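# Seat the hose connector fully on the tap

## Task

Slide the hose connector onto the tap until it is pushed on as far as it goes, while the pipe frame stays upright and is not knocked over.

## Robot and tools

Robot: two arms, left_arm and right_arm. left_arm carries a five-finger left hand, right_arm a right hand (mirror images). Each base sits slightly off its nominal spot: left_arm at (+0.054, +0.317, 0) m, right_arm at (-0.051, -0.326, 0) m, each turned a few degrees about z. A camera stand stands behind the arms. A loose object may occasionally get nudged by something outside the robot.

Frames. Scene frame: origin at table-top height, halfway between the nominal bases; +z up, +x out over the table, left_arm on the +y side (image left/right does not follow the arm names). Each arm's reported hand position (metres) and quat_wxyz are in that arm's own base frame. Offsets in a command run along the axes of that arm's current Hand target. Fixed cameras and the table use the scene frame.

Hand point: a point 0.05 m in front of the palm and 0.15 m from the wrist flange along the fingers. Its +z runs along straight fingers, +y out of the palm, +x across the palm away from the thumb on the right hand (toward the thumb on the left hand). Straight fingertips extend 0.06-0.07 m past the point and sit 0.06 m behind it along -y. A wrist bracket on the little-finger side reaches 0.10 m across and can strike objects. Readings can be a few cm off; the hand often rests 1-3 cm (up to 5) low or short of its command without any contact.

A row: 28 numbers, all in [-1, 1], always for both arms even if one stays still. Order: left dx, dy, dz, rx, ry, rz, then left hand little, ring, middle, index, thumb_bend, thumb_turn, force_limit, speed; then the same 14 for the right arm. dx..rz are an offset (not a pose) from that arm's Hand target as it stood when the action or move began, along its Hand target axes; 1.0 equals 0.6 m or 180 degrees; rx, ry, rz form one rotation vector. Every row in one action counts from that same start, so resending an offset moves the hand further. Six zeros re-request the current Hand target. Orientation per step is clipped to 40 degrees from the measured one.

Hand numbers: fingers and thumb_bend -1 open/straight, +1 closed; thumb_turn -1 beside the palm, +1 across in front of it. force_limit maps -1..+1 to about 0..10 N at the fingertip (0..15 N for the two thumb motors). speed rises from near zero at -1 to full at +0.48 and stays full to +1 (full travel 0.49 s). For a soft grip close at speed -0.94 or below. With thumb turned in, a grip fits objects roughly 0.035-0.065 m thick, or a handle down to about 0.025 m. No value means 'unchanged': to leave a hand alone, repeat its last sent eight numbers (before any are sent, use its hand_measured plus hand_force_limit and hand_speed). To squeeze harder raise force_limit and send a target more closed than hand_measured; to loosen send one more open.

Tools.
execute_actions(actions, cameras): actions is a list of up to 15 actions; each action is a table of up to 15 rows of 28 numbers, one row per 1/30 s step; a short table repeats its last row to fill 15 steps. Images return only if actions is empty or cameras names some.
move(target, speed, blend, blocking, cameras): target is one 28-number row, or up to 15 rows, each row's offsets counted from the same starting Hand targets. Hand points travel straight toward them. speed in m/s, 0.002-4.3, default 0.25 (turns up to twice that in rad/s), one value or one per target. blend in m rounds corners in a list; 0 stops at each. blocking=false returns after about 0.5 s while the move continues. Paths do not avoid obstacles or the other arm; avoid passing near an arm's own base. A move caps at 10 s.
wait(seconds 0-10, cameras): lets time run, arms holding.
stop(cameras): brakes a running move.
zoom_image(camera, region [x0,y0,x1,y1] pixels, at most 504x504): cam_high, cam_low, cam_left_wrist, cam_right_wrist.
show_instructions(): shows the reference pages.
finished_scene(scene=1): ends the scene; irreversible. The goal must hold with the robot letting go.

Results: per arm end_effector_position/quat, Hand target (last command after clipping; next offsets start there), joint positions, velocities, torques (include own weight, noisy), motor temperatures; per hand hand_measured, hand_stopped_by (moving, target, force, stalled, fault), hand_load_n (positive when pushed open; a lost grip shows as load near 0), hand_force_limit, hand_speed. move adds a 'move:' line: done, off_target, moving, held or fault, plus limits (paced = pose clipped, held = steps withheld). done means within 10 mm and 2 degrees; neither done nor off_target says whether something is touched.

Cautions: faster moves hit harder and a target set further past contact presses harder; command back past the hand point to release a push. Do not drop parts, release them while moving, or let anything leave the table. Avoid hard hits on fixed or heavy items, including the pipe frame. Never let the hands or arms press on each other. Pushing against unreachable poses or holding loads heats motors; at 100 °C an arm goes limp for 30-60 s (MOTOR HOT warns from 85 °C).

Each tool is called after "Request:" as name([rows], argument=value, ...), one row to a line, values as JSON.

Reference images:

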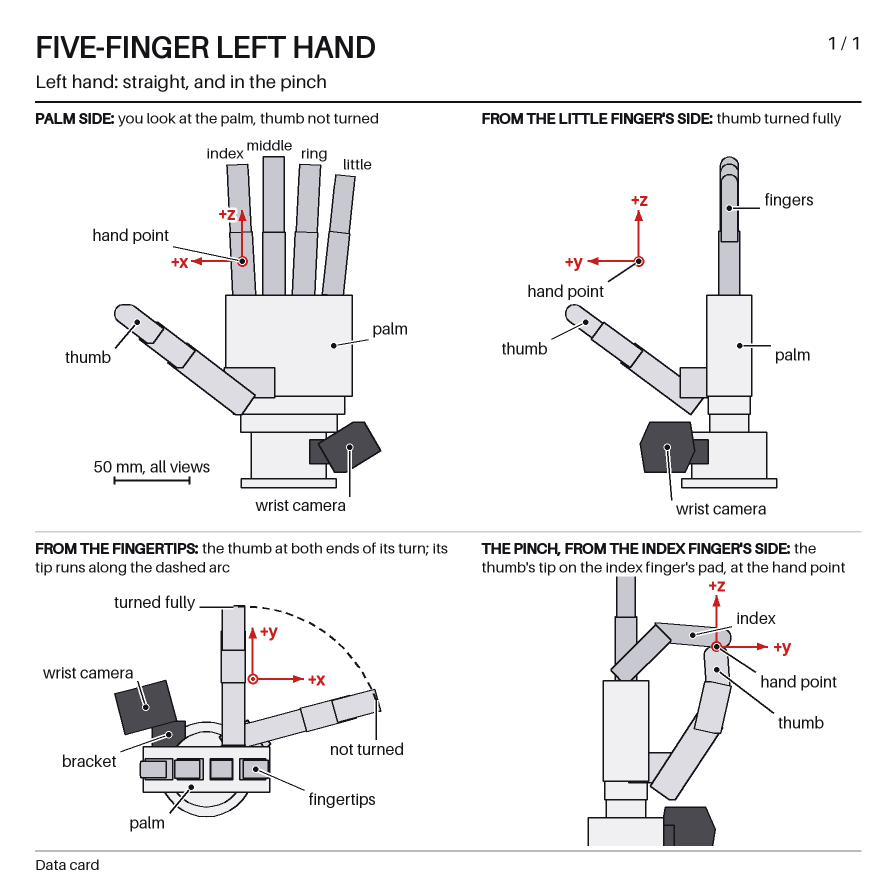

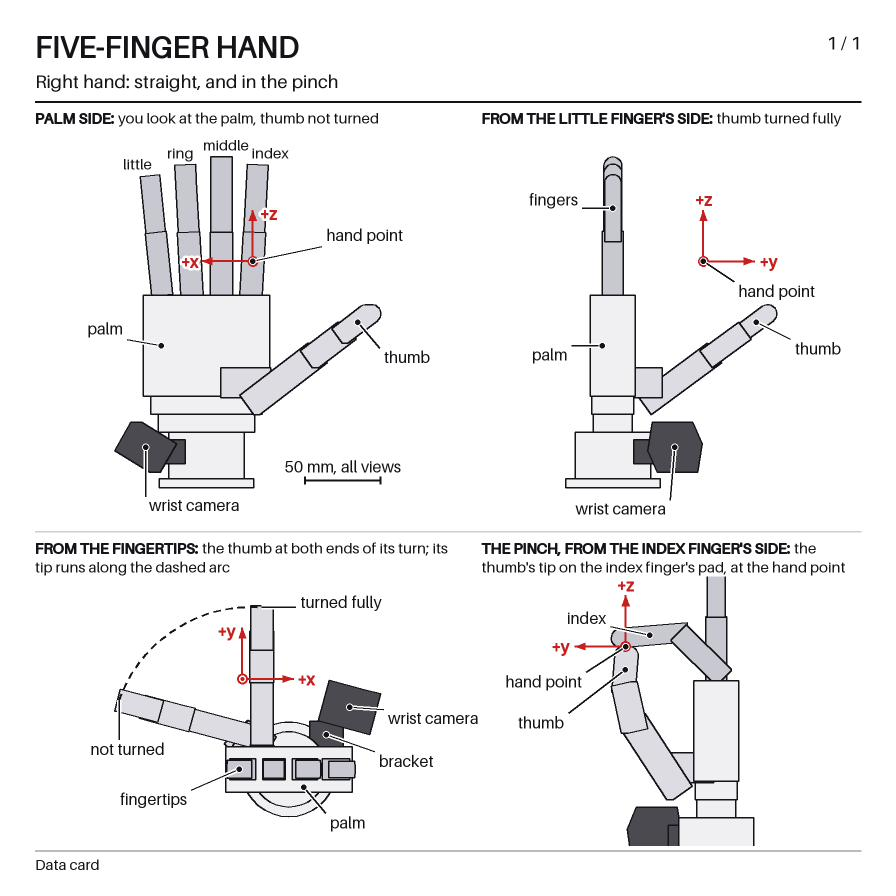

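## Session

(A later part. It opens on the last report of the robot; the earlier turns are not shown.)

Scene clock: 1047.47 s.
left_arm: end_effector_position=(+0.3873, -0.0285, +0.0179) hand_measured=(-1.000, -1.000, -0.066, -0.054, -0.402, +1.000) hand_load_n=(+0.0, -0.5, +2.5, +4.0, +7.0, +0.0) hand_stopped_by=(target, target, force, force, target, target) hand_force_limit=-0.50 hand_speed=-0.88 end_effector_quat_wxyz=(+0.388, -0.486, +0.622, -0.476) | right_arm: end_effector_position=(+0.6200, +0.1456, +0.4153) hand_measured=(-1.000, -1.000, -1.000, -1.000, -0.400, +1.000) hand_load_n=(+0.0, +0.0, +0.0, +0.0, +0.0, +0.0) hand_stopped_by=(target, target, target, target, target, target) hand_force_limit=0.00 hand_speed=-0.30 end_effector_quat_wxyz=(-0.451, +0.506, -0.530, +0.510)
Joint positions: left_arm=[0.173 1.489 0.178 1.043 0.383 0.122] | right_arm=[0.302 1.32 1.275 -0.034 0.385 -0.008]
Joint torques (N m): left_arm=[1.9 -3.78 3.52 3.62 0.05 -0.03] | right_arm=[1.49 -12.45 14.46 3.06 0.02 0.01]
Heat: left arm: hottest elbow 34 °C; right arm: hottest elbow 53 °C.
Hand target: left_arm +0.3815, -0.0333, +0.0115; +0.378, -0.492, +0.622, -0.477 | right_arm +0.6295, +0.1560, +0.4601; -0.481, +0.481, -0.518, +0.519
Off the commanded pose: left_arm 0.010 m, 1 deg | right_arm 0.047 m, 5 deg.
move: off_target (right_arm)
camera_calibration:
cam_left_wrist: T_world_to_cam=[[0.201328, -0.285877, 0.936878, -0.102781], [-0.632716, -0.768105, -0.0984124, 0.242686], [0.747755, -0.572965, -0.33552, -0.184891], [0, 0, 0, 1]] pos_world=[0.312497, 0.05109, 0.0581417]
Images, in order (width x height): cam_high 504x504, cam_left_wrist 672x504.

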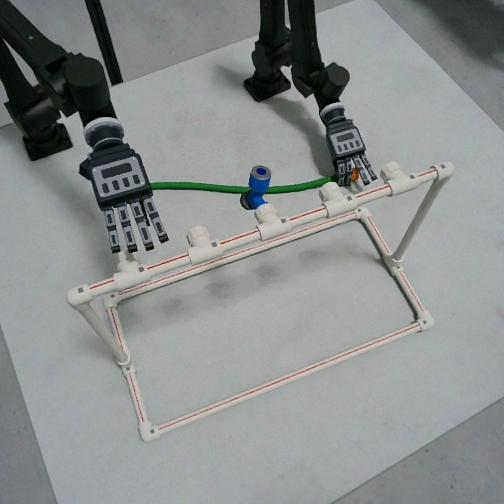

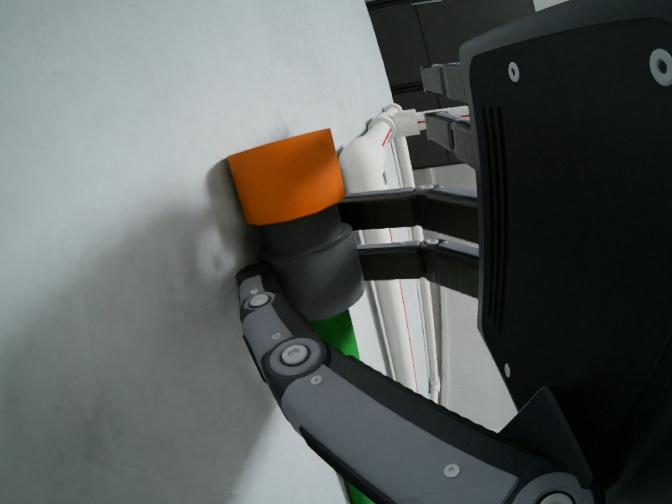

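Request:
move(target=[0,0,0,0,0,0,-1,-1,0.35,0.35,-0.4,1,0.1,-0.88,-0.0132,-0.0083,0.097,0,0,0,-1,-1,-1,-1,-0.4,1,0,-0.3], speed=0.08, cameras=["cam_right_wrist", "cam_high"])

Scene clock: 1137.63 s.
left_arm: end_effector_position=(+0.3875, -0.0285, +0.0183) hand_measured=(-1.000, -1.000, -0.048, -0.046, -0.404, +1.000) hand_load_n=(+0.0, +0.0, +8.0, +4.0, +11.5, +1.0) hand_stopped_by=(target, target, force, force, target, target) hand_force_limit=0.10 hand_speed=-0.88 end_effector_quat_wxyz=(+0.388, -0.486, +0.621, -0.476) | right_arm: end_effector_position=(+0.6758, +0.1639, +0.4269) hand_measured=(-1.000, -1.000, -1.000, -1.000, -0.400, +1.000) hand_load_n=(+0.0, +0.0, +0.0, +0.0, +0.0, +0.0) hand_stopped_by=(target, target, target, target, target, target) hand_force_limit=0.00 hand_speed=-0.30 end_effector_quat_wxyz=(-0.462, +0.505, -0.523, +0.508)
Joint positions: left_arm=[0.173 1.489 0.178 1.045 0.383 0.122] | right_arm=[0.296 1.467 1.439 -0.034 0.361 -0.008]
Joint torques (N m): left_arm=[1.96 -3.78 3.54 3.54 0.06 -0.03] | right_arm=[-0.38 -14.56 14.48 2.59 -0.15 0]
Heat: left arm: hottest elbow 33 °C; right arm: hottest elbow 54 °C.
Hand target: left_arm +0.3815, -0.0333, +0.0115; +0.378, -0.492, +0.622, -0.477 | right_arm +0.6882, +0.1597, +0.4650; -0.481, +0.481, -0.518, +0.519
Off the commanded pose: left_arm 0.010 m, 1 deg | right_arm 0.040 m, 4 deg.
move: off_target (right_arm)
camera_calibration:
cam_right_wrist: T_world_to_cam=[[-0.0995826, -0.293878, -0.950641, 0.516978], [-0.562721, 0.804569, -0.189775, 0.315414], [0.820627, 0.516047, -0.245493, -0.423985], [0, 0, 0, 1]] pos_world=[0.576906, 0.116953, 0.447233]
Images, in order (width x height): cam_high 504x504, cam_right_wrist 672x504.

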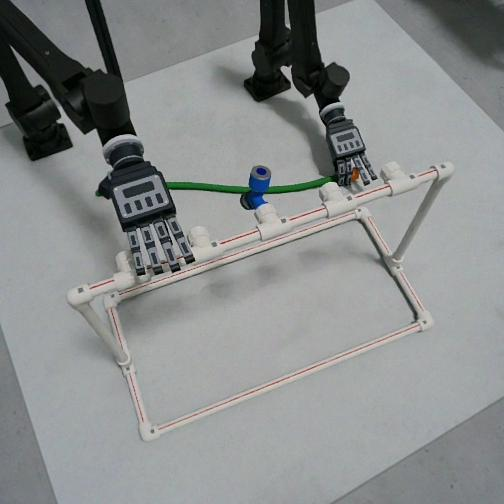

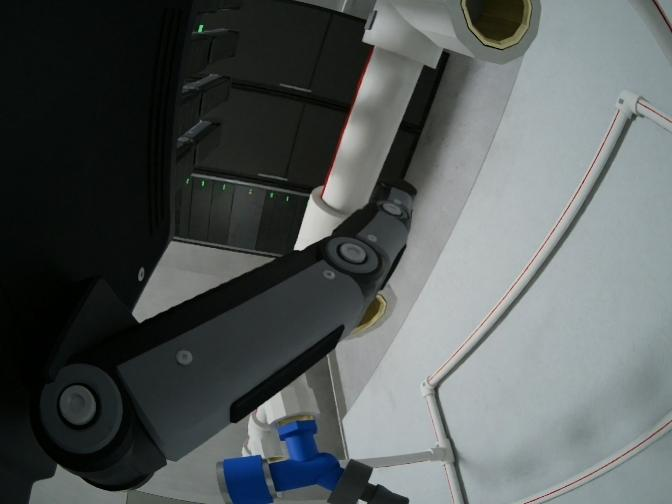

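Request:
move(target=[0,-0.193,-0.0518,0,0,0,-1,-1,0.35,0.35,-0.4,1,0.1,-0.88,0.0133,0.0433,0.0317,0,0,0,-1,-1,-1,-1,-0.4,1,0,-0.3], speed=0.08, cameras=["all"])

Scene clock: 1205.63 s.
left_arm: end_effector_position=(+0.3606, -0.0334, +0.0980) hand_measured=(-1.000, -1.000, -0.046, -0.046, -0.404, +1.000) hand_load_n=(+0.0, +0.0, +2.5, +5.0, +8.0, -1.5) hand_stopped_by=(target, target, force, force, target, target) hand_force_limit=0.10 hand_speed=-0.88 end_effector_quat_wxyz=(+0.361, -0.506, +0.633, -0.462) | right_arm: end_effector_position=(+0.6951, +0.1548, +0.4089) hand_measured=(-1.000, -1.000, -1.000, -1.000, -0.400, +1.000) hand_load_n=(+0.0, +0.0, +0.0, +0.0, +0.0, +0.5) hand_stopped_by=(target, target, target, target, target, target) hand_force_limit=0.00 hand_speed=-0.30 end_effector_quat_wxyz=(-0.463, +0.504, -0.524, +0.508)
Joint positions: left_arm=[0.172 0.871 0.247 0.28 0.384 0.121] | right_arm=[0.269 1.51 1.439 0.011 0.334 -0.008]
Joint torques (N m): left_arm=[2.14 -2.43 15.24 2.63 0.14 -0.03] | right_arm=[-0.32 -15.33 12.78 3.19 -0.16 0]
Heat: left arm: hottest elbow 33 °C; right arm: hottest elbow 49 °C.
Hand target: left_arm +0.3814, -0.0334, +0.1315; +0.379, -0.492, +0.622, -0.477 | right_arm +0.7066, +0.1502, +0.4391; -0.481, +0.481, -0.518, +0.519
Off the commanded pose: left_arm 0.039 m, 3 deg | right_arm 0.033 m, 4 deg.
move: off_target (left_arm, right_arm)
camera_calibration:
cam_left_wrist: T_world_to_cam=[[0.270844, -0.273159, 0.923053, -0.197132], [-0.638347, -0.7687, -0.0401767, 0.226157], [0.720526, -0.578347, -0.382568, -0.126591], [0, 0, 0, 1]] pos_world=[0.288971, 0.0467849, 0.14262]
cam_right_wrist: T_world_to_cam=[[-0.0987677, -0.291866, -0.951346, 0.498566], [-0.56218, 0.805207, -0.188667, 0.329253], [0.821096, 0.516193, -0.24361, -0.440832], [0, 0, 0, 1]] pos_world=[0.596307, 0.107952, 0.429037]

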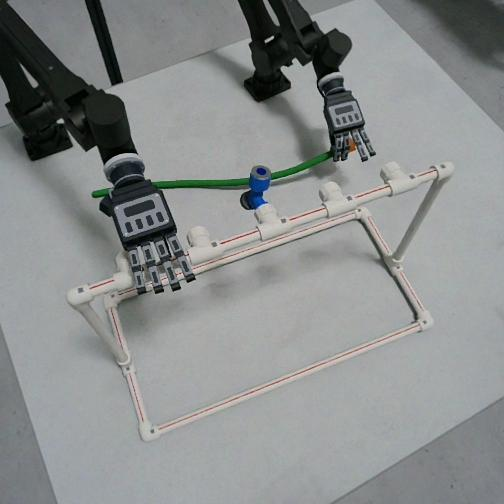

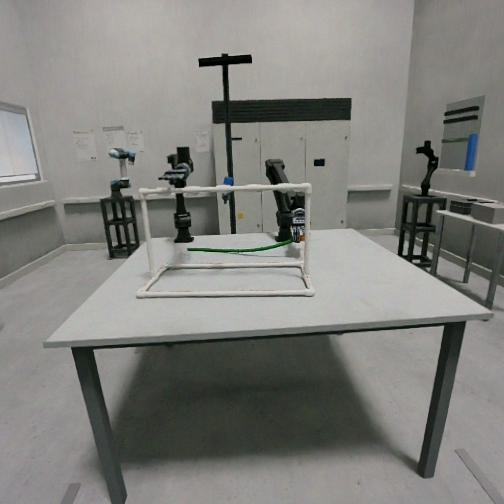

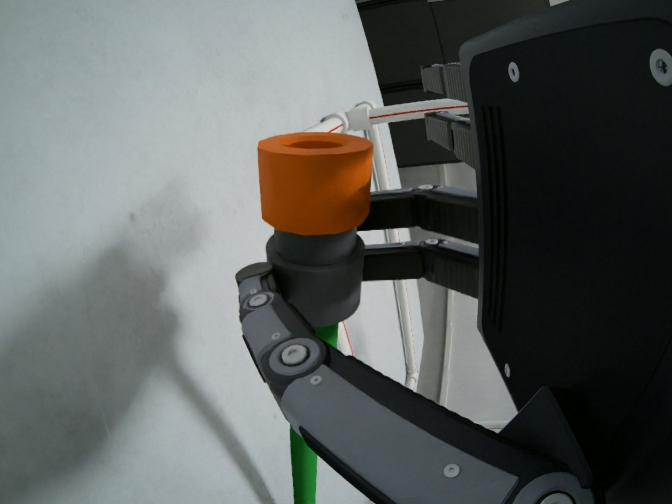

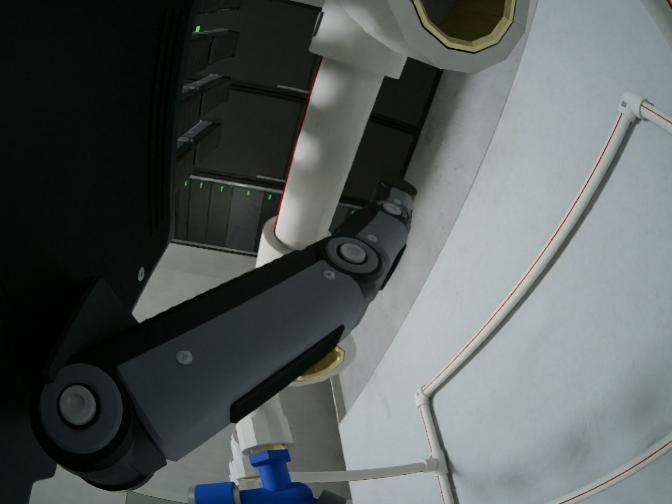

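Request:
move(target=[0.1897,-0.2177,-0.0145,0.0315,0.1721,0.3923,-1,-1,0.35,0.35,-0.4,1,0.1,-0.88,0,0,0,0,0,0,-1,-1,0.45,0.45,0.1,1,-0.75,-0.85], speed=0.15, cameras=["all"])

Scene clock: 1280.83 s.
left_arm: end_effector_position=(+0.3661, -0.1432, +0.2261) hand_measured=(-1.000, -1.000, -0.046, -0.044, -0.400, +1.000) hand_load_n=(+0.0, +0.0, +0.0, +1.0, +0.5, +1.5) hand_stopped_by=(target, target, force, force, target, target) hand_force_limit=0.10 hand_speed=-0.88 end_effector_quat_wxyz=(+0.415, +0.092, +0.852, -0.307) | right_arm: end_effector_position=(+0.6956, +0.1550, +0.4082) hand_measured=(-1.000, -1.000, -0.014, -0.030, -0.130, +1.000) hand_load_n=(+0.0, -0.5, +4.0, +2.0, +3.0, +0.0) hand_stopped_by=(target, target, force, force, force, target) hand_force_limit=-0.75 hand_speed=-0.85 end_effector_quat_wxyz=(-0.462, +0.504, -0.524, +0.508)
Joint positions: left_arm=[-0.294 0.785 0.677 -0.423 0.395 1.264] | right_arm=[0.269 1.512 1.439 0.012 0.334 -0.008]
Joint torques (N m): left_arm=[1.96 -1.03 17.58 2.41 0.22 0.32] | right_arm=[-0.38 -15.5 12.75 3.18 -0.15 0]
Motor temperatures (°C): left_arm=[25 30 43 25 25 23] | right_arm=[24 36 48 24 24 25]
Heat: left arm: hottest elbow 43 °C; right arm: hottest elbow 48 °C.
Hand target: left_arm +0.3798, -0.1502, +0.2597; +0.435, +0.108, +0.839, -0.308 | right_arm +0.7065, +0.1503, +0.4392; -0.481, +0.481, -0.518, +0.519
Off the commanded pose: left_arm 0.037 m, 3 deg | right_arm 0.033 m, 4 deg.
move: off_target (left_arm, right_arm)
camera_calibration:
cam_left_wrist: T_world_to_cam=[[-0.525429, -0.809574, 0.261753, 0.0173721], [-0.759283, 0.307325, -0.573621, 0.46943], [0.383945, -0.500142, -0.776173, 0.0783863], [0, 0, 0, 1]] pos_world=[0.335462, -0.0909992, 0.325569]
cam_right_wrist: T_world_to_cam=[[-0.0991204, -0.292021, -0.951262, 0.498169], [-0.562282, 0.805156, -0.18858, 0.32935], [0.820983, 0.516185, -0.244006, -0.441227], [0, 0, 0, 1]] pos_world=[0.596807, 0.108052, 0.428336]

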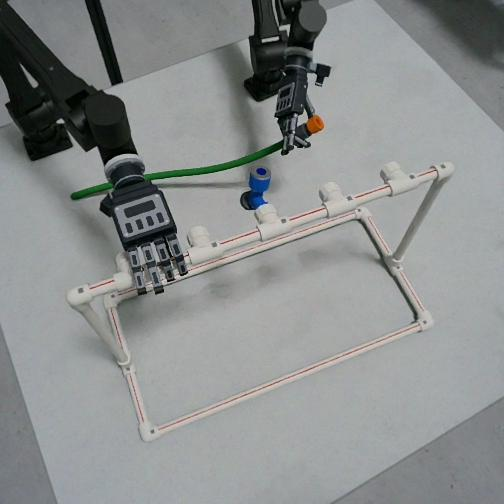

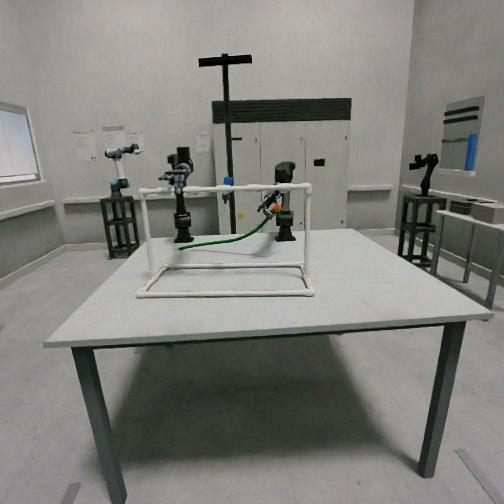

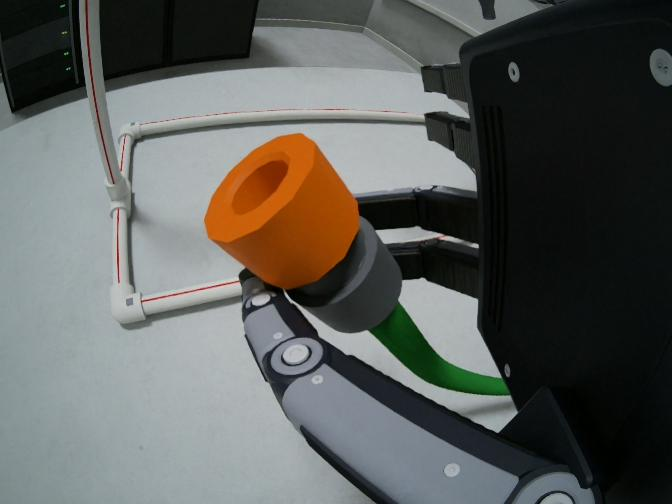

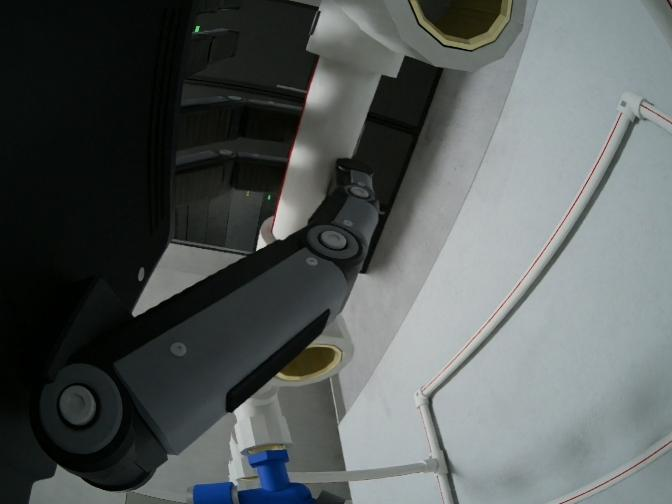

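Request:
move(target=[0,0,0,0,0,0,-1,-1,0.5,0.5,-0.4,1,0.2,-0.85,0,0,0,0,0,0,-1,-1,0.45,0.45,0.1,1,-0.75,-0.85], speed=0.1, cameras=["cam_left_wrist"])

Scene clock: 1295.37 s.
left_arm: end_effector_position=(+0.3662, -0.1431, +0.2262) hand_measured=(-1.000, -1.000, +0.394, +0.500, -0.402, +1.000) hand_load_n=(+0.0, +0.0, +7.5, +0.5, +6.0, +1.5) hand_stopped_by=(target, target, force, target, target, target) hand_force_limit=0.20 hand_speed=-0.85 end_effector_quat_wxyz=(+0.415, +0.094, +0.852, -0.306) | right_arm: end_effector_position=(+0.6956, +0.1550, +0.4082) hand_measured=(-1.000, -1.000, -0.014, -0.030, -0.130, +1.000) hand_load_n=(+0.0, +0.0, +4.0, +2.5, +3.0, +0.0) hand_stopped_by=(target, target, force, force, force, target) hand_force_limit=-0.75 hand_speed=-0.85 end_effector_quat_wxyz=(-0.462, +0.504, -0.524, +0.508)
Joint positions: left_arm=[-0.294 0.785 0.677 -0.423 0.395 1.267] | right_arm=[0.269 1.512 1.439 0.012 0.334 -0.008]
Joint torques (N m): left_arm=[1.96 -0.97 17.58 2.35 0.24 0.27] | right_arm=[-0.44 -15.5 12.79 3.18 -0.15 0]
Heat: left arm: hottest elbow 47 °C; right arm: hottest elbow 48 °C.
Hand target: left_arm +0.3798, -0.1502, +0.2598; +0.435, +0.108, +0.839, -0.308 | right_arm +0.7065, +0.1503, +0.4392; -0.481, +0.481, -0.518, +0.519
Off the commanded pose: left_arm 0.037 m, 3 deg | right_arm 0.033 m, 4 deg.
move: off_target (left_arm, right_arm)
camera_calibration:
cam_left_wrist: T_world_to_cam=[[-0.527039, -0.809371, 0.259131, 0.0187536], [-0.757801, 0.309563, -0.574376, 0.469442], [0.384666, -0.499088, -0.776494, 0.0784235], [0, 0, 0, 1]] pos_world=[0.335461, -0.0910031, 0.325672]
Images, in order (width x height): cam_left_wrist 672x504.

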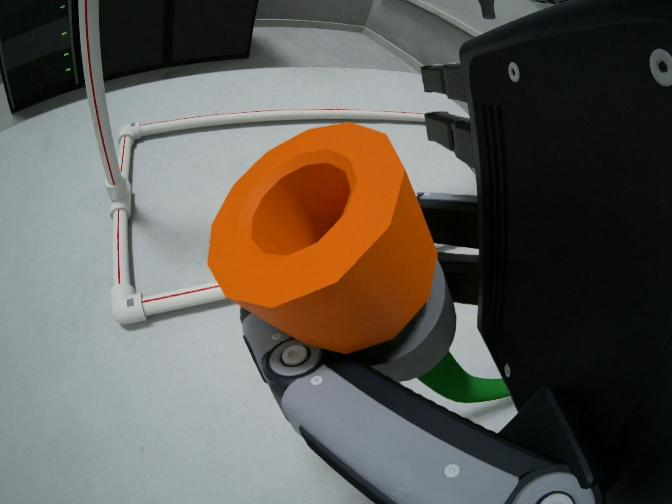

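Request:
zoom_image(camera="cam_left_wrist", region=[180, 100, 520, 440])

Request:
execute_actions(actions=[])

Scaled by 1.482 from the camera's 672x504 image, which has a finer 960x720 frame.

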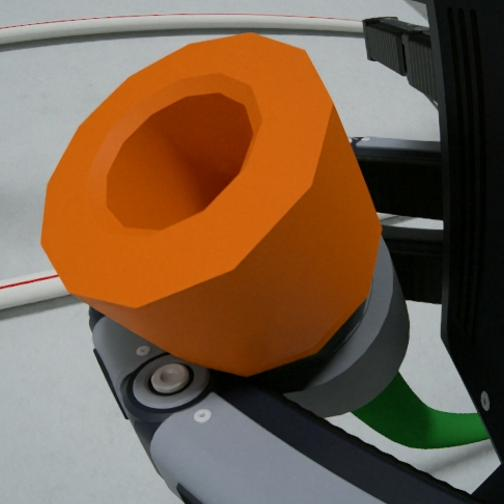

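Scene clock: 1490.30 s.
left_arm: end_effector_position=(+0.3662, -0.1431, +0.2262) hand_measured=(-1.000, -1.000, +0.394, +0.500, -0.402, +1.000) hand_load_n=(-0.5, +0.0, +7.5, +0.5, +6.5, +1.0) hand_stopped_by=(target, target, force, target, target, target) hand_force_limit=0.20 hand_speed=-0.85 end_effector_quat_wxyz=(+0.415, +0.094, +0.852, -0.306) | right_arm: end_effector_position=(+0.6956, +0.1550, +0.4082) hand_measured=(-1.000, -1.000, -0.014, -0.030, -0.130, +1.000) hand_load_n=(+0.0, +0.0, +4.0, +2.5, +2.5, +0.0) hand_stopped_by=(target, target, force, force, force, target) hand_force_limit=-0.75 hand_speed=-0.85 end_effector_quat_wxyz=(-0.462, +0.504, -0.524, +0.508)
Joint positions: left_arm=[-0.294 0.785 0.677 -0.423 0.395 1.267] | right_arm=[0.269 1.512 1.439 0.012 0.334 -0.008]
Joint velocities: within noise
Joint torques (N m): left_arm=[2.02 -1.03 17.58 2.36 0.24 0.28] | right_arm=[-0.44 -15.38 12.77 3.17 -0.15 0]
Motor temperatures (°C): left_arm=[25 29 59 25 25 23] | right_arm=[24 38 48 24 24 25]
Heat: left arm: hottest elbow 59 °C; right arm: hottest elbow 48 °C.
Hand target: left_arm +0.3798, -0.1502, +0.2598; +0.435, +0.108, +0.839, -0.308 | right_arm +0.7065, +0.1503, +0.4392; -0.481, +0.481, -0.518, +0.519
Off the commanded pose: left_arm 0.037 m, 3 deg | right_arm 0.033 m, 4 deg.
camera_calibration:
cam_left_wrist: T_world_to_cam=[[-0.527039, -0.809371, 0.259131, 0.0187536], [-0.757801, 0.309563, -0.574376, 0.469442], [0.384666, -0.499088, -0.776494, 0.0784235], [0, 0, 0, 1]] pos_world=[0.335461, -0.0910031, 0.325672]
cam_right_wrist: T_world_to_cam=[[-0.0991204, -0.292021, -0.951262, 0.498169], [-0.562282, 0.805156, -0.18858, 0.32935], [0.820983, 0.516185, -0.244006, -0.441227], [0, 0, 0, 1]] pos_world=[0.596807, 0.108052, 0.428336]

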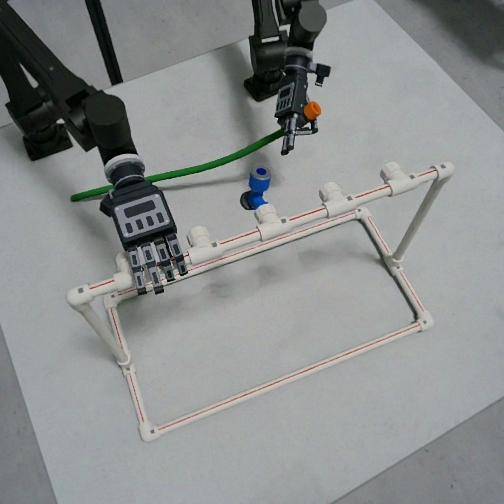

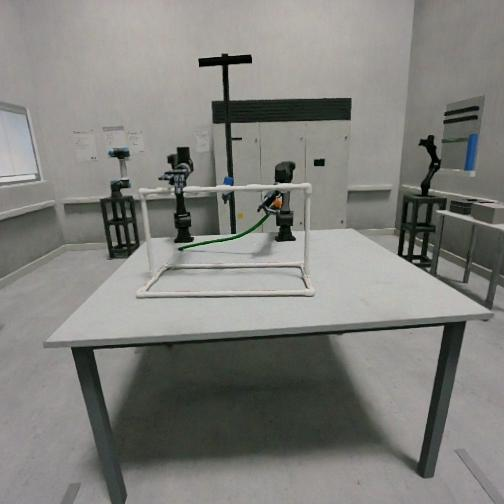

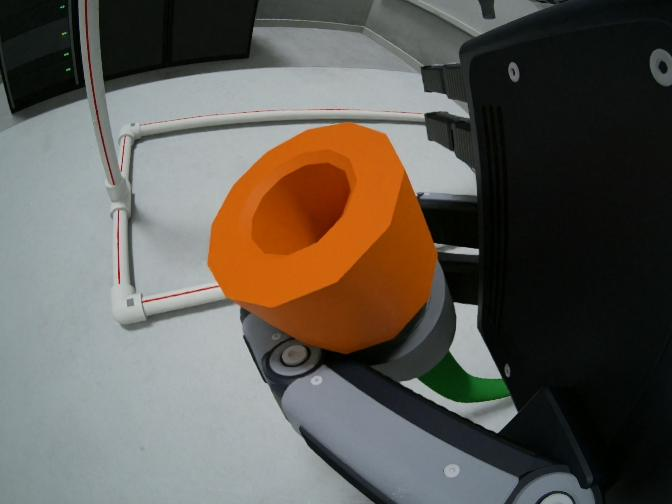

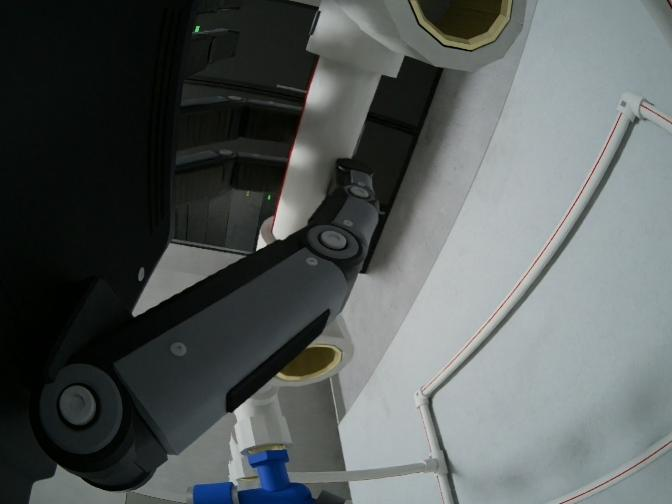

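Request:
move(target=[0.2112,0.3622,-0.2052,-0.0713,-0.17,-0.3059,-1,-1,0.5,0.5,-0.4,1,0.2,-0.85,0,0,0,0,0,0,-1,-1,0.45,0.45,0.1,1,-0.75,-0.85], speed=0.15, cameras=["cam_left_wrist","cam_high"])

Scene clock: 1723.40 s.
left_arm: end_effector_position=(+0.3223, +0.0849, +0.1279) hand_measured=(-1.000, -1.000, +0.394, +0.500, -0.402, +1.000) hand_load_n=(+0.0, +0.0, +8.0, +0.0, +6.0, +0.5) hand_stopped_by=(target, target, force, target, target, target) hand_force_limit=0.20 hand_speed=-0.85 end_effector_quat_wxyz=(+0.457, -0.406, +0.686, -0.394) | right_arm: end_effector_position=(+0.6956, +0.1550, +0.4082) hand_measured=(-1.000, -1.000, -0.014, -0.030, -0.130, +1.000) hand_load_n=(+0.0, +0.0, +4.0, +2.0, +2.5, +0.0) hand_stopped_by=(target, target, force, force, force, target) hand_force_limit=-0.75 hand_speed=-0.85 end_effector_quat_wxyz=(-0.462, +0.504, -0.524, +0.508)
Joint positions: left_arm=[0.671 0.736 0.301 0.031 0.808 0.624] | right_arm=[0.269 1.512 1.439 0.012 0.334 -0.008]
Joint torques (N m): left_arm=[3.31 0.79 9.33 3.41 0.39 -0.04] | right_arm=[-0.38 -15.56 12.78 3.15 -0.16 0]
Motor temperatures (°C): left_arm=[25 29 62 25 25 23] | right_arm=[24 38 50 24 24 25]
Heat: left arm: hottest elbow 62 °C; right arm: hottest elbow 50 °C.
Hand target: left_arm +0.3198, +0.0850, +0.1200; +0.452, -0.416, +0.682, -0.397 | right_arm +0.7065, +0.1503, +0.4392; -0.481, +0.481, -0.518, +0.519
Off the commanded pose: left_arm 0.008 m, 1 deg | right_arm 0.033 m, 4 deg.
move: off_target (right_arm)
camera_calibration:
cam_left_wrist: T_world_to_cam=[[0.157826, -0.551859, 0.818867, -0.108496], [-0.650799, -0.68181, -0.334059, 0.328139], [0.742665, -0.480194, -0.466757, -0.0238116], [0, 0, 0, 1]] pos_world=[0.24836, 0.15242, 0.187347]
Images, in order (width x height): cam_high 504x504, cam_left_wrist 672x504.

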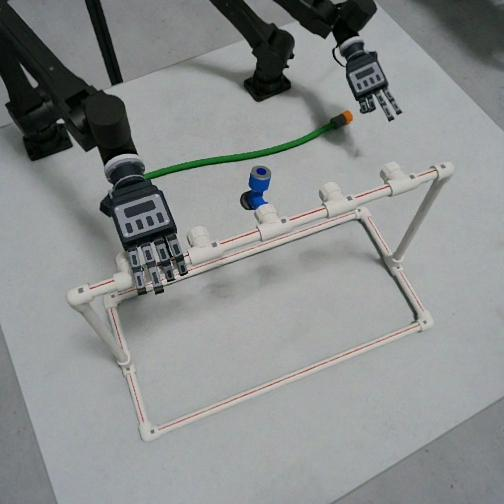

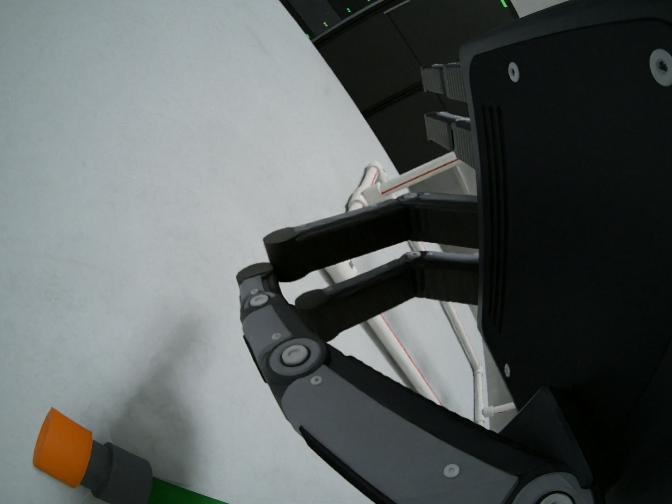

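Request:
move([
  [-0.0208,-0.1623,-0.1645,-0.4141,0.0265,-0.1302,-1,-1,-1,-1,-1,-1,0.2,-0.3,0,0,0,0,0,0,-1,-1,0.45,0.45,0.1,1,-0.75,-0.85],
  [0.0717,-0.0902,-0.3803,-0.4141,0.0265,-0.1302,-1,-1,-1,-1,-1,-1,0.2,-0.3,0,0,0,0,0,0,-1,-1,0.45,0.45,0.1,1,-0.75,-0.85],
], speed=0.2, blend=0.03, cameras=["cam_left_wrist","cam_high"])

Scene clock: 1913.90 s.
left_arm: end_effector_position=(+0.1115, +0.0666, +0.2242) hand_measured=(-1.000, -1.000, -1.000, -1.000, -1.000, -1.000) hand_load_n=(+0.0, +0.0, +0.5, +0.0, +0.0, +0.0) hand_stopped_by=(target, target, target, target, target, target) hand_force_limit=0.20 hand_speed=-0.30 end_effector_quat_wxyz=(-0.009, +0.709, -0.705, +0.001) | right_arm: end_effector_position=(+0.6956, +0.1550, +0.4082) hand_measured=(-1.000, -1.000, -0.014, -0.030, -0.130, +1.000) hand_load_n=(+0.0, +0.0, +4.5, +2.5, +2.5, +0.0) hand_stopped_by=(target, target, force, force, force, target) hand_force_limit=-0.75 hand_speed=-0.85 end_effector_quat_wxyz=(-0.462, +0.504, -0.524, +0.508)
Joint positions: left_arm=[0.519 0.819 0.924 -1.658 -0.002 0.512] | right_arm=[0.269 1.512 1.439 0.012 0.334 -0.008]
Joint torques (N m): left_arm=[3.37 -1.03 8.54 0.4 0.08 0.22] | right_arm=[-0.44 -15.44 12.77 3.18 -0.16 0.01]
Motor temperatures (°C): left_arm=[25 29 46 25 25 23] | right_arm=[24 37 51 24 24 25]
Heat: left arm: hottest elbow 46 °C; right arm: hottest elbow 51 °C.
Hand target: left_arm +0.1045, +0.0648, +0.2204; +0.001, +0.707, -0.707, -0.001 | right_arm +0.7065, +0.1503, +0.4392; -0.481, +0.481, -0.518, +0.519
Off the commanded pose: left_arm 0.008 m, 1 deg | right_arm 0.033 m, 4 deg.
move: off_target (right_arm)
camera_calibration:
cam_left_wrist: T_world_to_cam=[[0.978019, -0.208309, -0.00923863, -0.0929384], [-0.187656, -0.898637, 0.396532, 0.00950881], [-0.0909035, -0.386082, -0.917974, 0.356782], [0, 0, 0, 1]] pos_world=[0.125113, 0.126932, 0.322888]
Images, in order (width x height): cam_high 504x504, cam_left_wrist 672x504.

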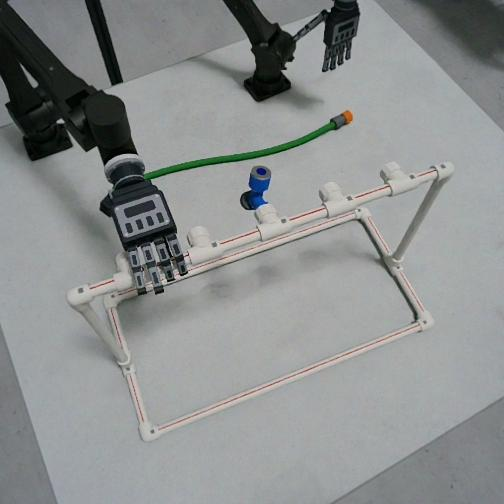

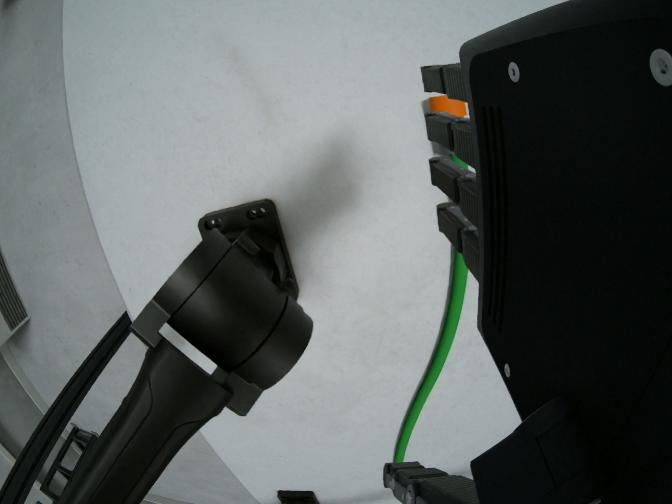

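Request:
move(target=[0.0333,0,0.22,0,0,0,-1,-1,-1,-1,-1,-1,0.2,-0.3,0,0,0,0,0,0,-1,-1,0.45,0.45,0.1,1,-0.75,-0.85], speed=0.15, cameras=["cam_left_wrist"])

Scene clock: 1940.70 s.
left_arm: end_effector_position=(+0.1057, +0.0479, +0.0949) hand_measured=(-1.000, -1.000, -1.000, -1.000, -1.000, -1.000) hand_load_n=(+0.0, +0.0, +0.0, +0.0, +0.0, +0.0) hand_stopped_by=(target, target, target, target, target, target) hand_force_limit=0.20 hand_speed=-0.30 end_effector_quat_wxyz=(-0.006, +0.705, -0.709, +0.001) | right_arm: end_effector_position=(+0.6956, +0.1550, +0.4082) hand_measured=(-1.000, -1.000, -0.014, -0.030, -0.130, +1.000) hand_load_n=(+0.0, +0.0, +4.0, +2.5, +3.0, +0.0) hand_stopped_by=(target, target, force, force, force, target) hand_force_limit=-0.75 hand_speed=-0.85 end_effector_quat_wxyz=(-0.462, +0.504, -0.524, +0.508)
Joint positions: left_arm=[0.442 0.805 0.576 -1.329 -0.001 0.447] | right_arm=[0.269 1.512 1.439 0.012 0.334 -0.008]
Joint torques (N m): left_arm=[1.9 0.79 8.46 1.37 0.05 -0.03] | right_arm=[-0.38 -15.44 12.77 3.15 -0.15 0]
Heat: left arm: hottest elbow 45 °C; right arm: hottest elbow 51 °C.
Hand target: left_arm +0.1041, +0.0449, +0.0884; +0.001, +0.707, -0.707, -0.001 | right_arm +0.7065, +0.1503, +0.4392; -0.481, +0.481, -0.518, +0.519
Off the commanded pose: left_arm 0.007 m, 1 deg | right_arm 0.033 m, 4 deg.
move: off_target (right_arm)
camera_calibration:
cam_left_wrist: T_world_to_cam=[[0.975543, -0.219459, -0.0124319, -0.091168], [-0.196191, -0.894829, 0.400987, 0.0432678], [-0.0991247, -0.388741, -0.915999, 0.231077], [0, 0, 0, 1]] pos_world=[0.120332, 0.108539, 0.193183]
Images, in order (width x height): cam_left_wrist 672x504.

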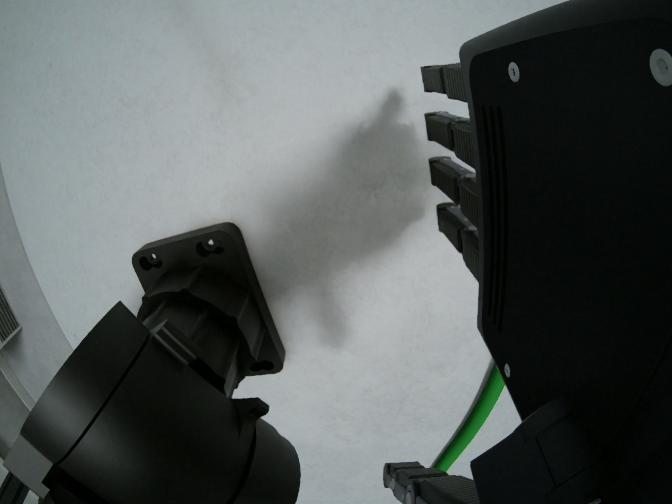

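Request:
move([
  [0,0,0.018,0,0,0,-1,-1,-1,-1,-1,-1,0.2,-0.3,0,0,0,0,0,0,-1,-1,0.45,0.45,0.1,1,-0.75,-0.85],
  [0,-0.2,0.018,0,0,0,-1,-1,-1,-1,-1,-1,0.2,-0.3,0,0,0,0,0,0,-1,-1,0.45,0.45,0.1,1,-0.75,-0.85],
], speed=0.1, blend=0.005, cameras=["cam_left_wrist", "cam_high"])

Scene clock: 1951.23 s.
left_arm: end_effector_position=(+0.1973, +0.0409, +0.0709) hand_measured=(-1.000, -1.000, -1.000, -1.000, -1.000, -1.000) hand_load_n=(+0.0, +0.0, -2.0, +0.0, +0.0, +0.0) hand_stopped_by=(target, target, target, target, target, target) hand_force_limit=0.20 hand_speed=-0.30 end_effector_quat_wxyz=(+0.023, +0.705, -0.709, -0.013) | right_arm: end_effector_position=(+0.6956, +0.1550, +0.4082) hand_measured=(-1.000, -1.000, -0.014, -0.030, -0.130, +1.000) hand_load_n=(+0.0, +0.0, +4.0, +2.5, +2.5, +0.0) hand_stopped_by=(target, target, force, force, force, target) hand_force_limit=-0.75 hand_speed=-0.85 end_effector_quat_wxyz=(-0.462, +0.504, -0.524, +0.508)
Joint positions: left_arm=[0.271 1.179 0.714 -1.159 -0.001 0.277] | right_arm=[0.269 1.512 1.439 0.012 0.334 -0.008]
Joint torques (N m): left_arm=[1.85 -3.08 13.24 1.8 0.09 -0.05] | right_arm=[-0.32 -15.56 12.74 3.14 -0.15 0]
Heat: left arm: hottest elbow 45 °C; right arm: hottest elbow 51 °C.
Hand target: left_arm +0.2242, +0.0449, +0.0773; +0.001, +0.707, -0.707, -0.001 | right_arm +0.7065, +0.1503, +0.4392; -0.481, +0.481, -0.518, +0.519
Off the commanded pose: left_arm 0.028 m, 3 deg | right_arm 0.033 m, 4 deg.
move: off_target (left_arm, right_arm)
camera_calibration:
cam_left_wrist: T_world_to_cam=[[0.972792, -0.221358, -0.0683767, -0.177907], [-0.171387, -0.886167, 0.430505, 0.057216], [-0.155889, -0.407073, -0.899995, 0.226306], [0, 0, 0, 1]] pos_world=[0.218152, 0.103445, 0.166878]
Images, in order (width x height): cam_high 504x504, cam_left_wrist 672x504.

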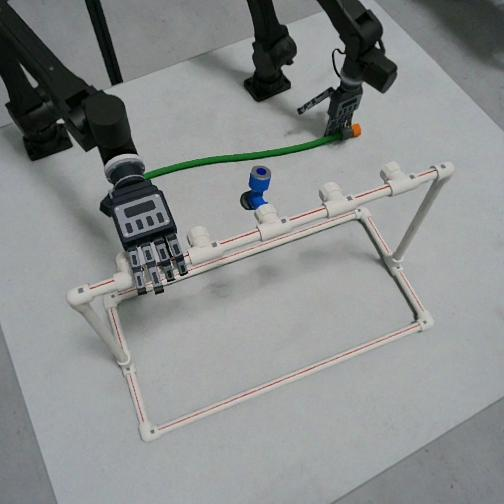

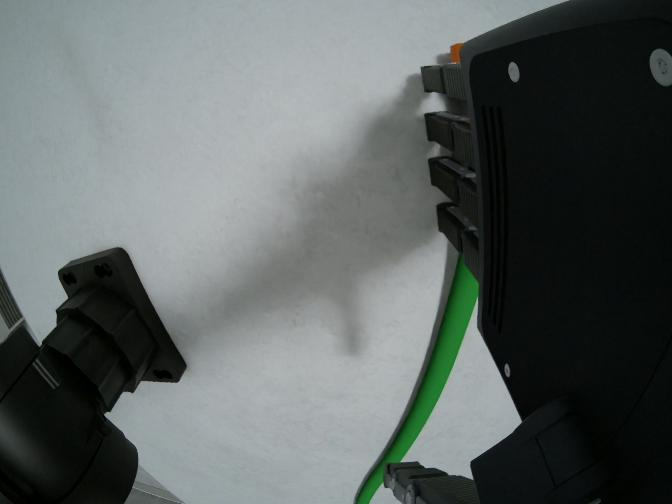

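Request:
move([
  [0,-0.01,-0.02,0,0,0,-1,-1,-1,-1,-1,-1,0.2,-0.3,0,0,0,0,0,0,-1,-1,0.45,0.45,0.1,1,-0.75,-0.85],
  [0.0167,-0.23,-0.02,0,0,0,-1,-1,-1,-1,-1,-1,0.2,-0.3,0,0,0,0,0,0,-1,-1,0.45,0.45,0.1,1,-0.75,-0.85],
], speed=0.1, blend=0.005, cameras=["cam_left_wrist", "cam_high"])

Scene clock: 1961.43 s.
left_arm: end_effector_position=(+0.3402, +0.0355, +0.0836) hand_measured=(-1.000, -1.000, -1.000, -1.000, -1.000, -1.000) hand_load_n=(+0.0, +0.0, +0.0, -0.5, +0.0, +0.0) hand_stopped_by=(target, target, target, target, target, target) hand_force_limit=0.20 hand_speed=-0.30 end_effector_quat_wxyz=(+0.011, +0.704, -0.710, -0.008) | right_arm: end_effector_position=(+0.6956, +0.1550, +0.4082) hand_measured=(-1.000, -1.000, -0.014, -0.030, -0.130, +1.000) hand_load_n=(+0.0, +0.0, +4.0, +2.5, +3.0, +0.0) hand_stopped_by=(target, target, force, force, force, target) hand_force_limit=-0.75 hand_speed=-0.85 end_effector_quat_wxyz=(-0.462, +0.504, -0.524, +0.508)
Joint positions: left_arm=[0.164 1.513 1.073 -1.159 0 0.172] | right_arm=[0.269 1.512 1.439 0.012 0.334 -0.008]
Joint torques (N m): left_arm=[2.02 -8.53 13.67 0.8 0.06 -0.09] | right_arm=[-0.32 -15.44 12.74 3.17 -0.15 0]
Heat: left arm: hottest elbow 47 °C; right arm: hottest elbow 51 °C.
Hand target: left_arm +0.3623, +0.0351, +0.0891; +0.001, +0.707, -0.707, -0.001 | right_arm +0.7065, +0.1503, +0.4392; -0.481, +0.481, -0.518, +0.519
Off the commanded pose: left_arm 0.023 m, 2 deg | right_arm 0.033 m, 4 deg.
move: off_target (left_arm, right_arm)
camera_calibration:
cam_left_wrist: T_world_to_cam=[[0.973727, -0.222753, -0.0472917, -0.319241], [-0.183232, -0.88973, 0.418098, 0.0766824], [-0.13521, -0.398448, -0.90717, 0.251045], [0, 0, 0, 1]] pos_world=[0.358848, 0.0971433, 0.180583]
Images, in order (width x height): cam_high 504x504, cam_left_wrist 672x504.

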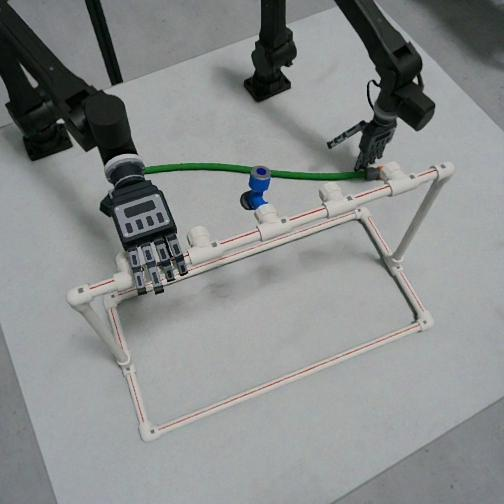

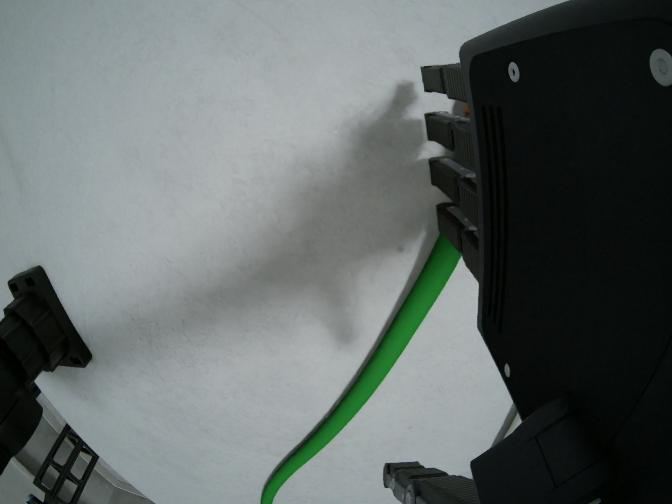

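Request:
move([
  [-0.025,0.06,-0.17,0,0,0,-1,-1,-1,-1,-1,-1,0.2,-0.3,0,0,0,0,0,0,-1,-1,0.45,0.45,0.1,1,-0.75,-0.85],
  [-0.045,-0.0717,-0.0433,0.415,0.0436,0.0569,-1,-1,-1,-1,-0.4,1,0.2,-0.3,0,0,0,0,0,0,-1,-1,0.45,0.45,0.1,1,-0.75,-0.85],
], speed=0.2, cameras=["cam_left_wrist", "cam_high"])

Scene clock: 1993.70 s.
left_arm: end_effector_position=(+0.4088, +0.0611, +0.1243) hand_measured=(-1.000, -1.000, -1.000, -1.000, -0.400, +1.000) hand_load_n=(+0.0, +0.0, +0.0, +0.0, +0.0, +0.0) hand_stopped_by=(target, target, target, target, target, target) hand_force_limit=0.20 hand_speed=-0.30 end_effector_quat_wxyz=(+0.389, -0.490, +0.621, -0.472) | right_arm: end_effector_position=(+0.6956, +0.1550, +0.4082) hand_measured=(-1.000, -1.000, -0.014, -0.030, -0.130, +1.000) hand_load_n=(+0.0, +0.0, +4.0, +2.0, +2.5, -0.5) hand_stopped_by=(target, target, force, force, force, target) hand_force_limit=-0.75 hand_speed=-0.85 end_effector_quat_wxyz=(-0.462, +0.504, -0.524, +0.508)
Joint positions: left_arm=[0.476 1.105 0.413 0.367 0.663 0.226] | right_arm=[0.269 1.512 1.439 0.012 0.334 -0.008]
Joint torques (N m): left_arm=[3.31 -2.9 8.17 3.55 0.31 -0.02] | right_arm=[-0.32 -15.5 12.72 3.18 -0.15 0]
Heat: left arm: hottest elbow 50 °C; right arm: hottest elbow 51 °C.
Hand target: left_arm +0.4052, +0.0620, +0.1148; +0.382, -0.500, +0.617, -0.472 | right_arm +0.7065, +0.1503, +0.4392; -0.481, +0.481, -0.518, +0.519
Off the commanded pose: left_arm 0.010 m, 1 deg | right_arm 0.033 m, 4 deg.
move: off_target (right_arm)
camera_calibration:
cam_left_wrist: T_world_to_cam=[[0.209447, -0.286244, 0.934985, -0.184098], [-0.62567, -0.774056, -0.0968188, 0.332848], [0.751444, -0.564714, -0.341218, -0.115201], [0, 0, 0, 1]] pos_world=[0.333379, 0.139891, 0.165046]
Images, in order (width x height): cam_high 504x504, cam_left_wrist 672x504.

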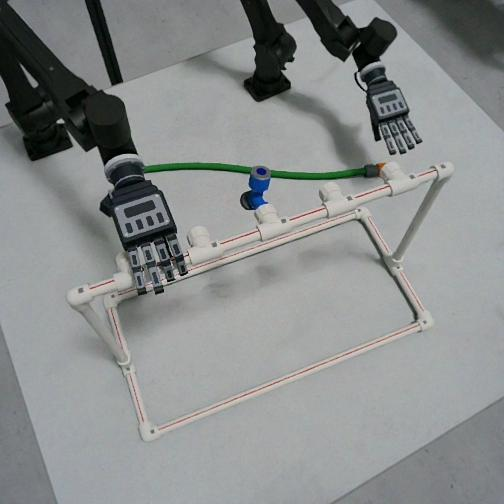

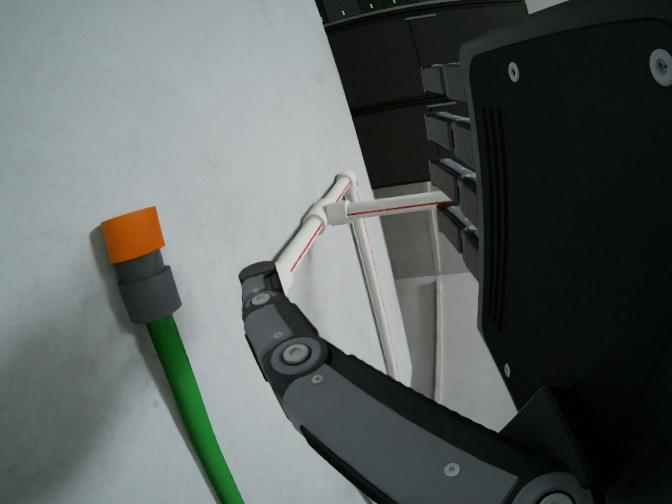

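Request:
zoom_image(camera="cam_left_wrist", region=[80, 190, 240, 350])

Scaled by 3.150 from the camera's 672x504 image, which has a finer 960x720 frame.

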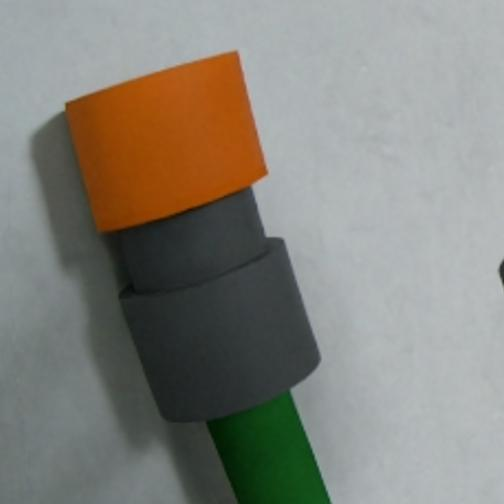

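Request:
move([
  [0.02,0.124,0.0294,0,0.0558,0.015,-1,-1,-1,-1,-0.4,1,0.2,-0.3,0,0,0,0,0,0,-1,-1,0.45,0.45,0.1,1,-0.75,-0.85],
  [0.02,0.1723,0.0423,0,0.0558,0.015,-1,-1,-1,-1,-0.4,1,0.2,-0.3,0,0,0,0,0,0,-1,-1,0.45,0.45,0.1,1,-0.75,-0.85],
], speed=[0.15, 0.06], cameras=["cam_left_wrist"])

Scene clock: 2036.60 s.
left_arm: end_effector_position=(+0.4053, +0.0494, +0.0172) hand_measured=(-1.000, -1.000, -1.000, -1.000, -0.400, +1.000) hand_load_n=(+0.0, +0.0, -0.5, +0.0, +0.0, +0.0) hand_stopped_by=(target, target, target, target, target, target) hand_force_limit=0.20 hand_speed=-0.30 end_effector_quat_wxyz=(+0.340, -0.437, +0.659, -0.509) | right_arm: end_effector_position=(+0.6956, +0.1550, +0.4082) hand_measured=(-1.000, -1.000, -0.014, -0.030, -0.130, +1.000) hand_load_n=(+0.0, +0.0, +4.0, +2.5, +3.0, +0.0) hand_stopped_by=(target, target, force, force, force, target) hand_force_limit=-0.75 hand_speed=-0.85 end_effector_quat_wxyz=(-0.462, +0.504, -0.524, +0.508)
Joint positions: left_arm=[0.512 1.568 0.368 0.799 0.868 0.316] | right_arm=[0.269 1.512 1.439 0.012 0.334 -0.008]
Joint torques (N m): left_arm=[3.37 -5.71 4.34 3.36 0.3 0.18] | right_arm=[-0.32 -15.5 12.77 3.15 -0.15 -0.01]
Heat: left arm: hottest elbow 45 °C; right arm: hottest elbow 51 °C.
Hand target: left_arm +0.4002, +0.0507, +0.0084; +0.338, -0.442, +0.660, -0.505 | right_arm +0.7065, +0.1503, +0.4392; -0.481, +0.481, -0.518, +0.519
Off the commanded pose: left_arm 0.010 m, 1 deg | right_arm 0.033 m, 4 deg.
move: off_target (right_arm)
camera_calibration:
cam_left_wrist: T_world_to_cam=[[0.16214, -0.303795, 0.938839, -0.0666122], [-0.75389, -0.652016, -0.0807838, 0.356883], [0.63668, -0.694683, -0.334745, -0.102918], [0, 0, 0, 1]] pos_world=[0.345377, 0.140962, 0.0569172]
Images, in order (width x height): cam_left_wrist 672x504.

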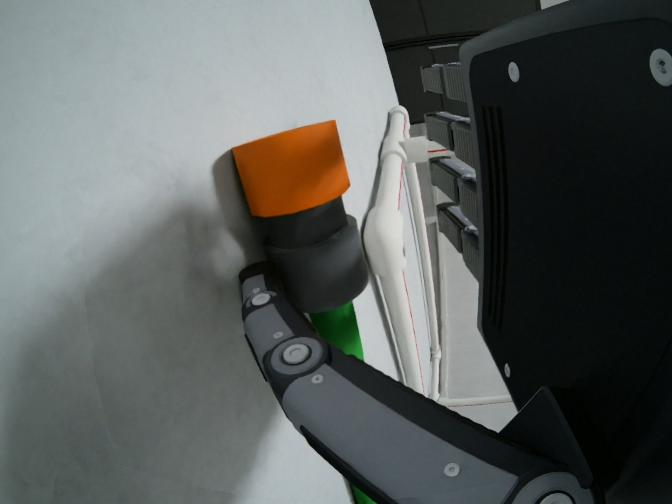

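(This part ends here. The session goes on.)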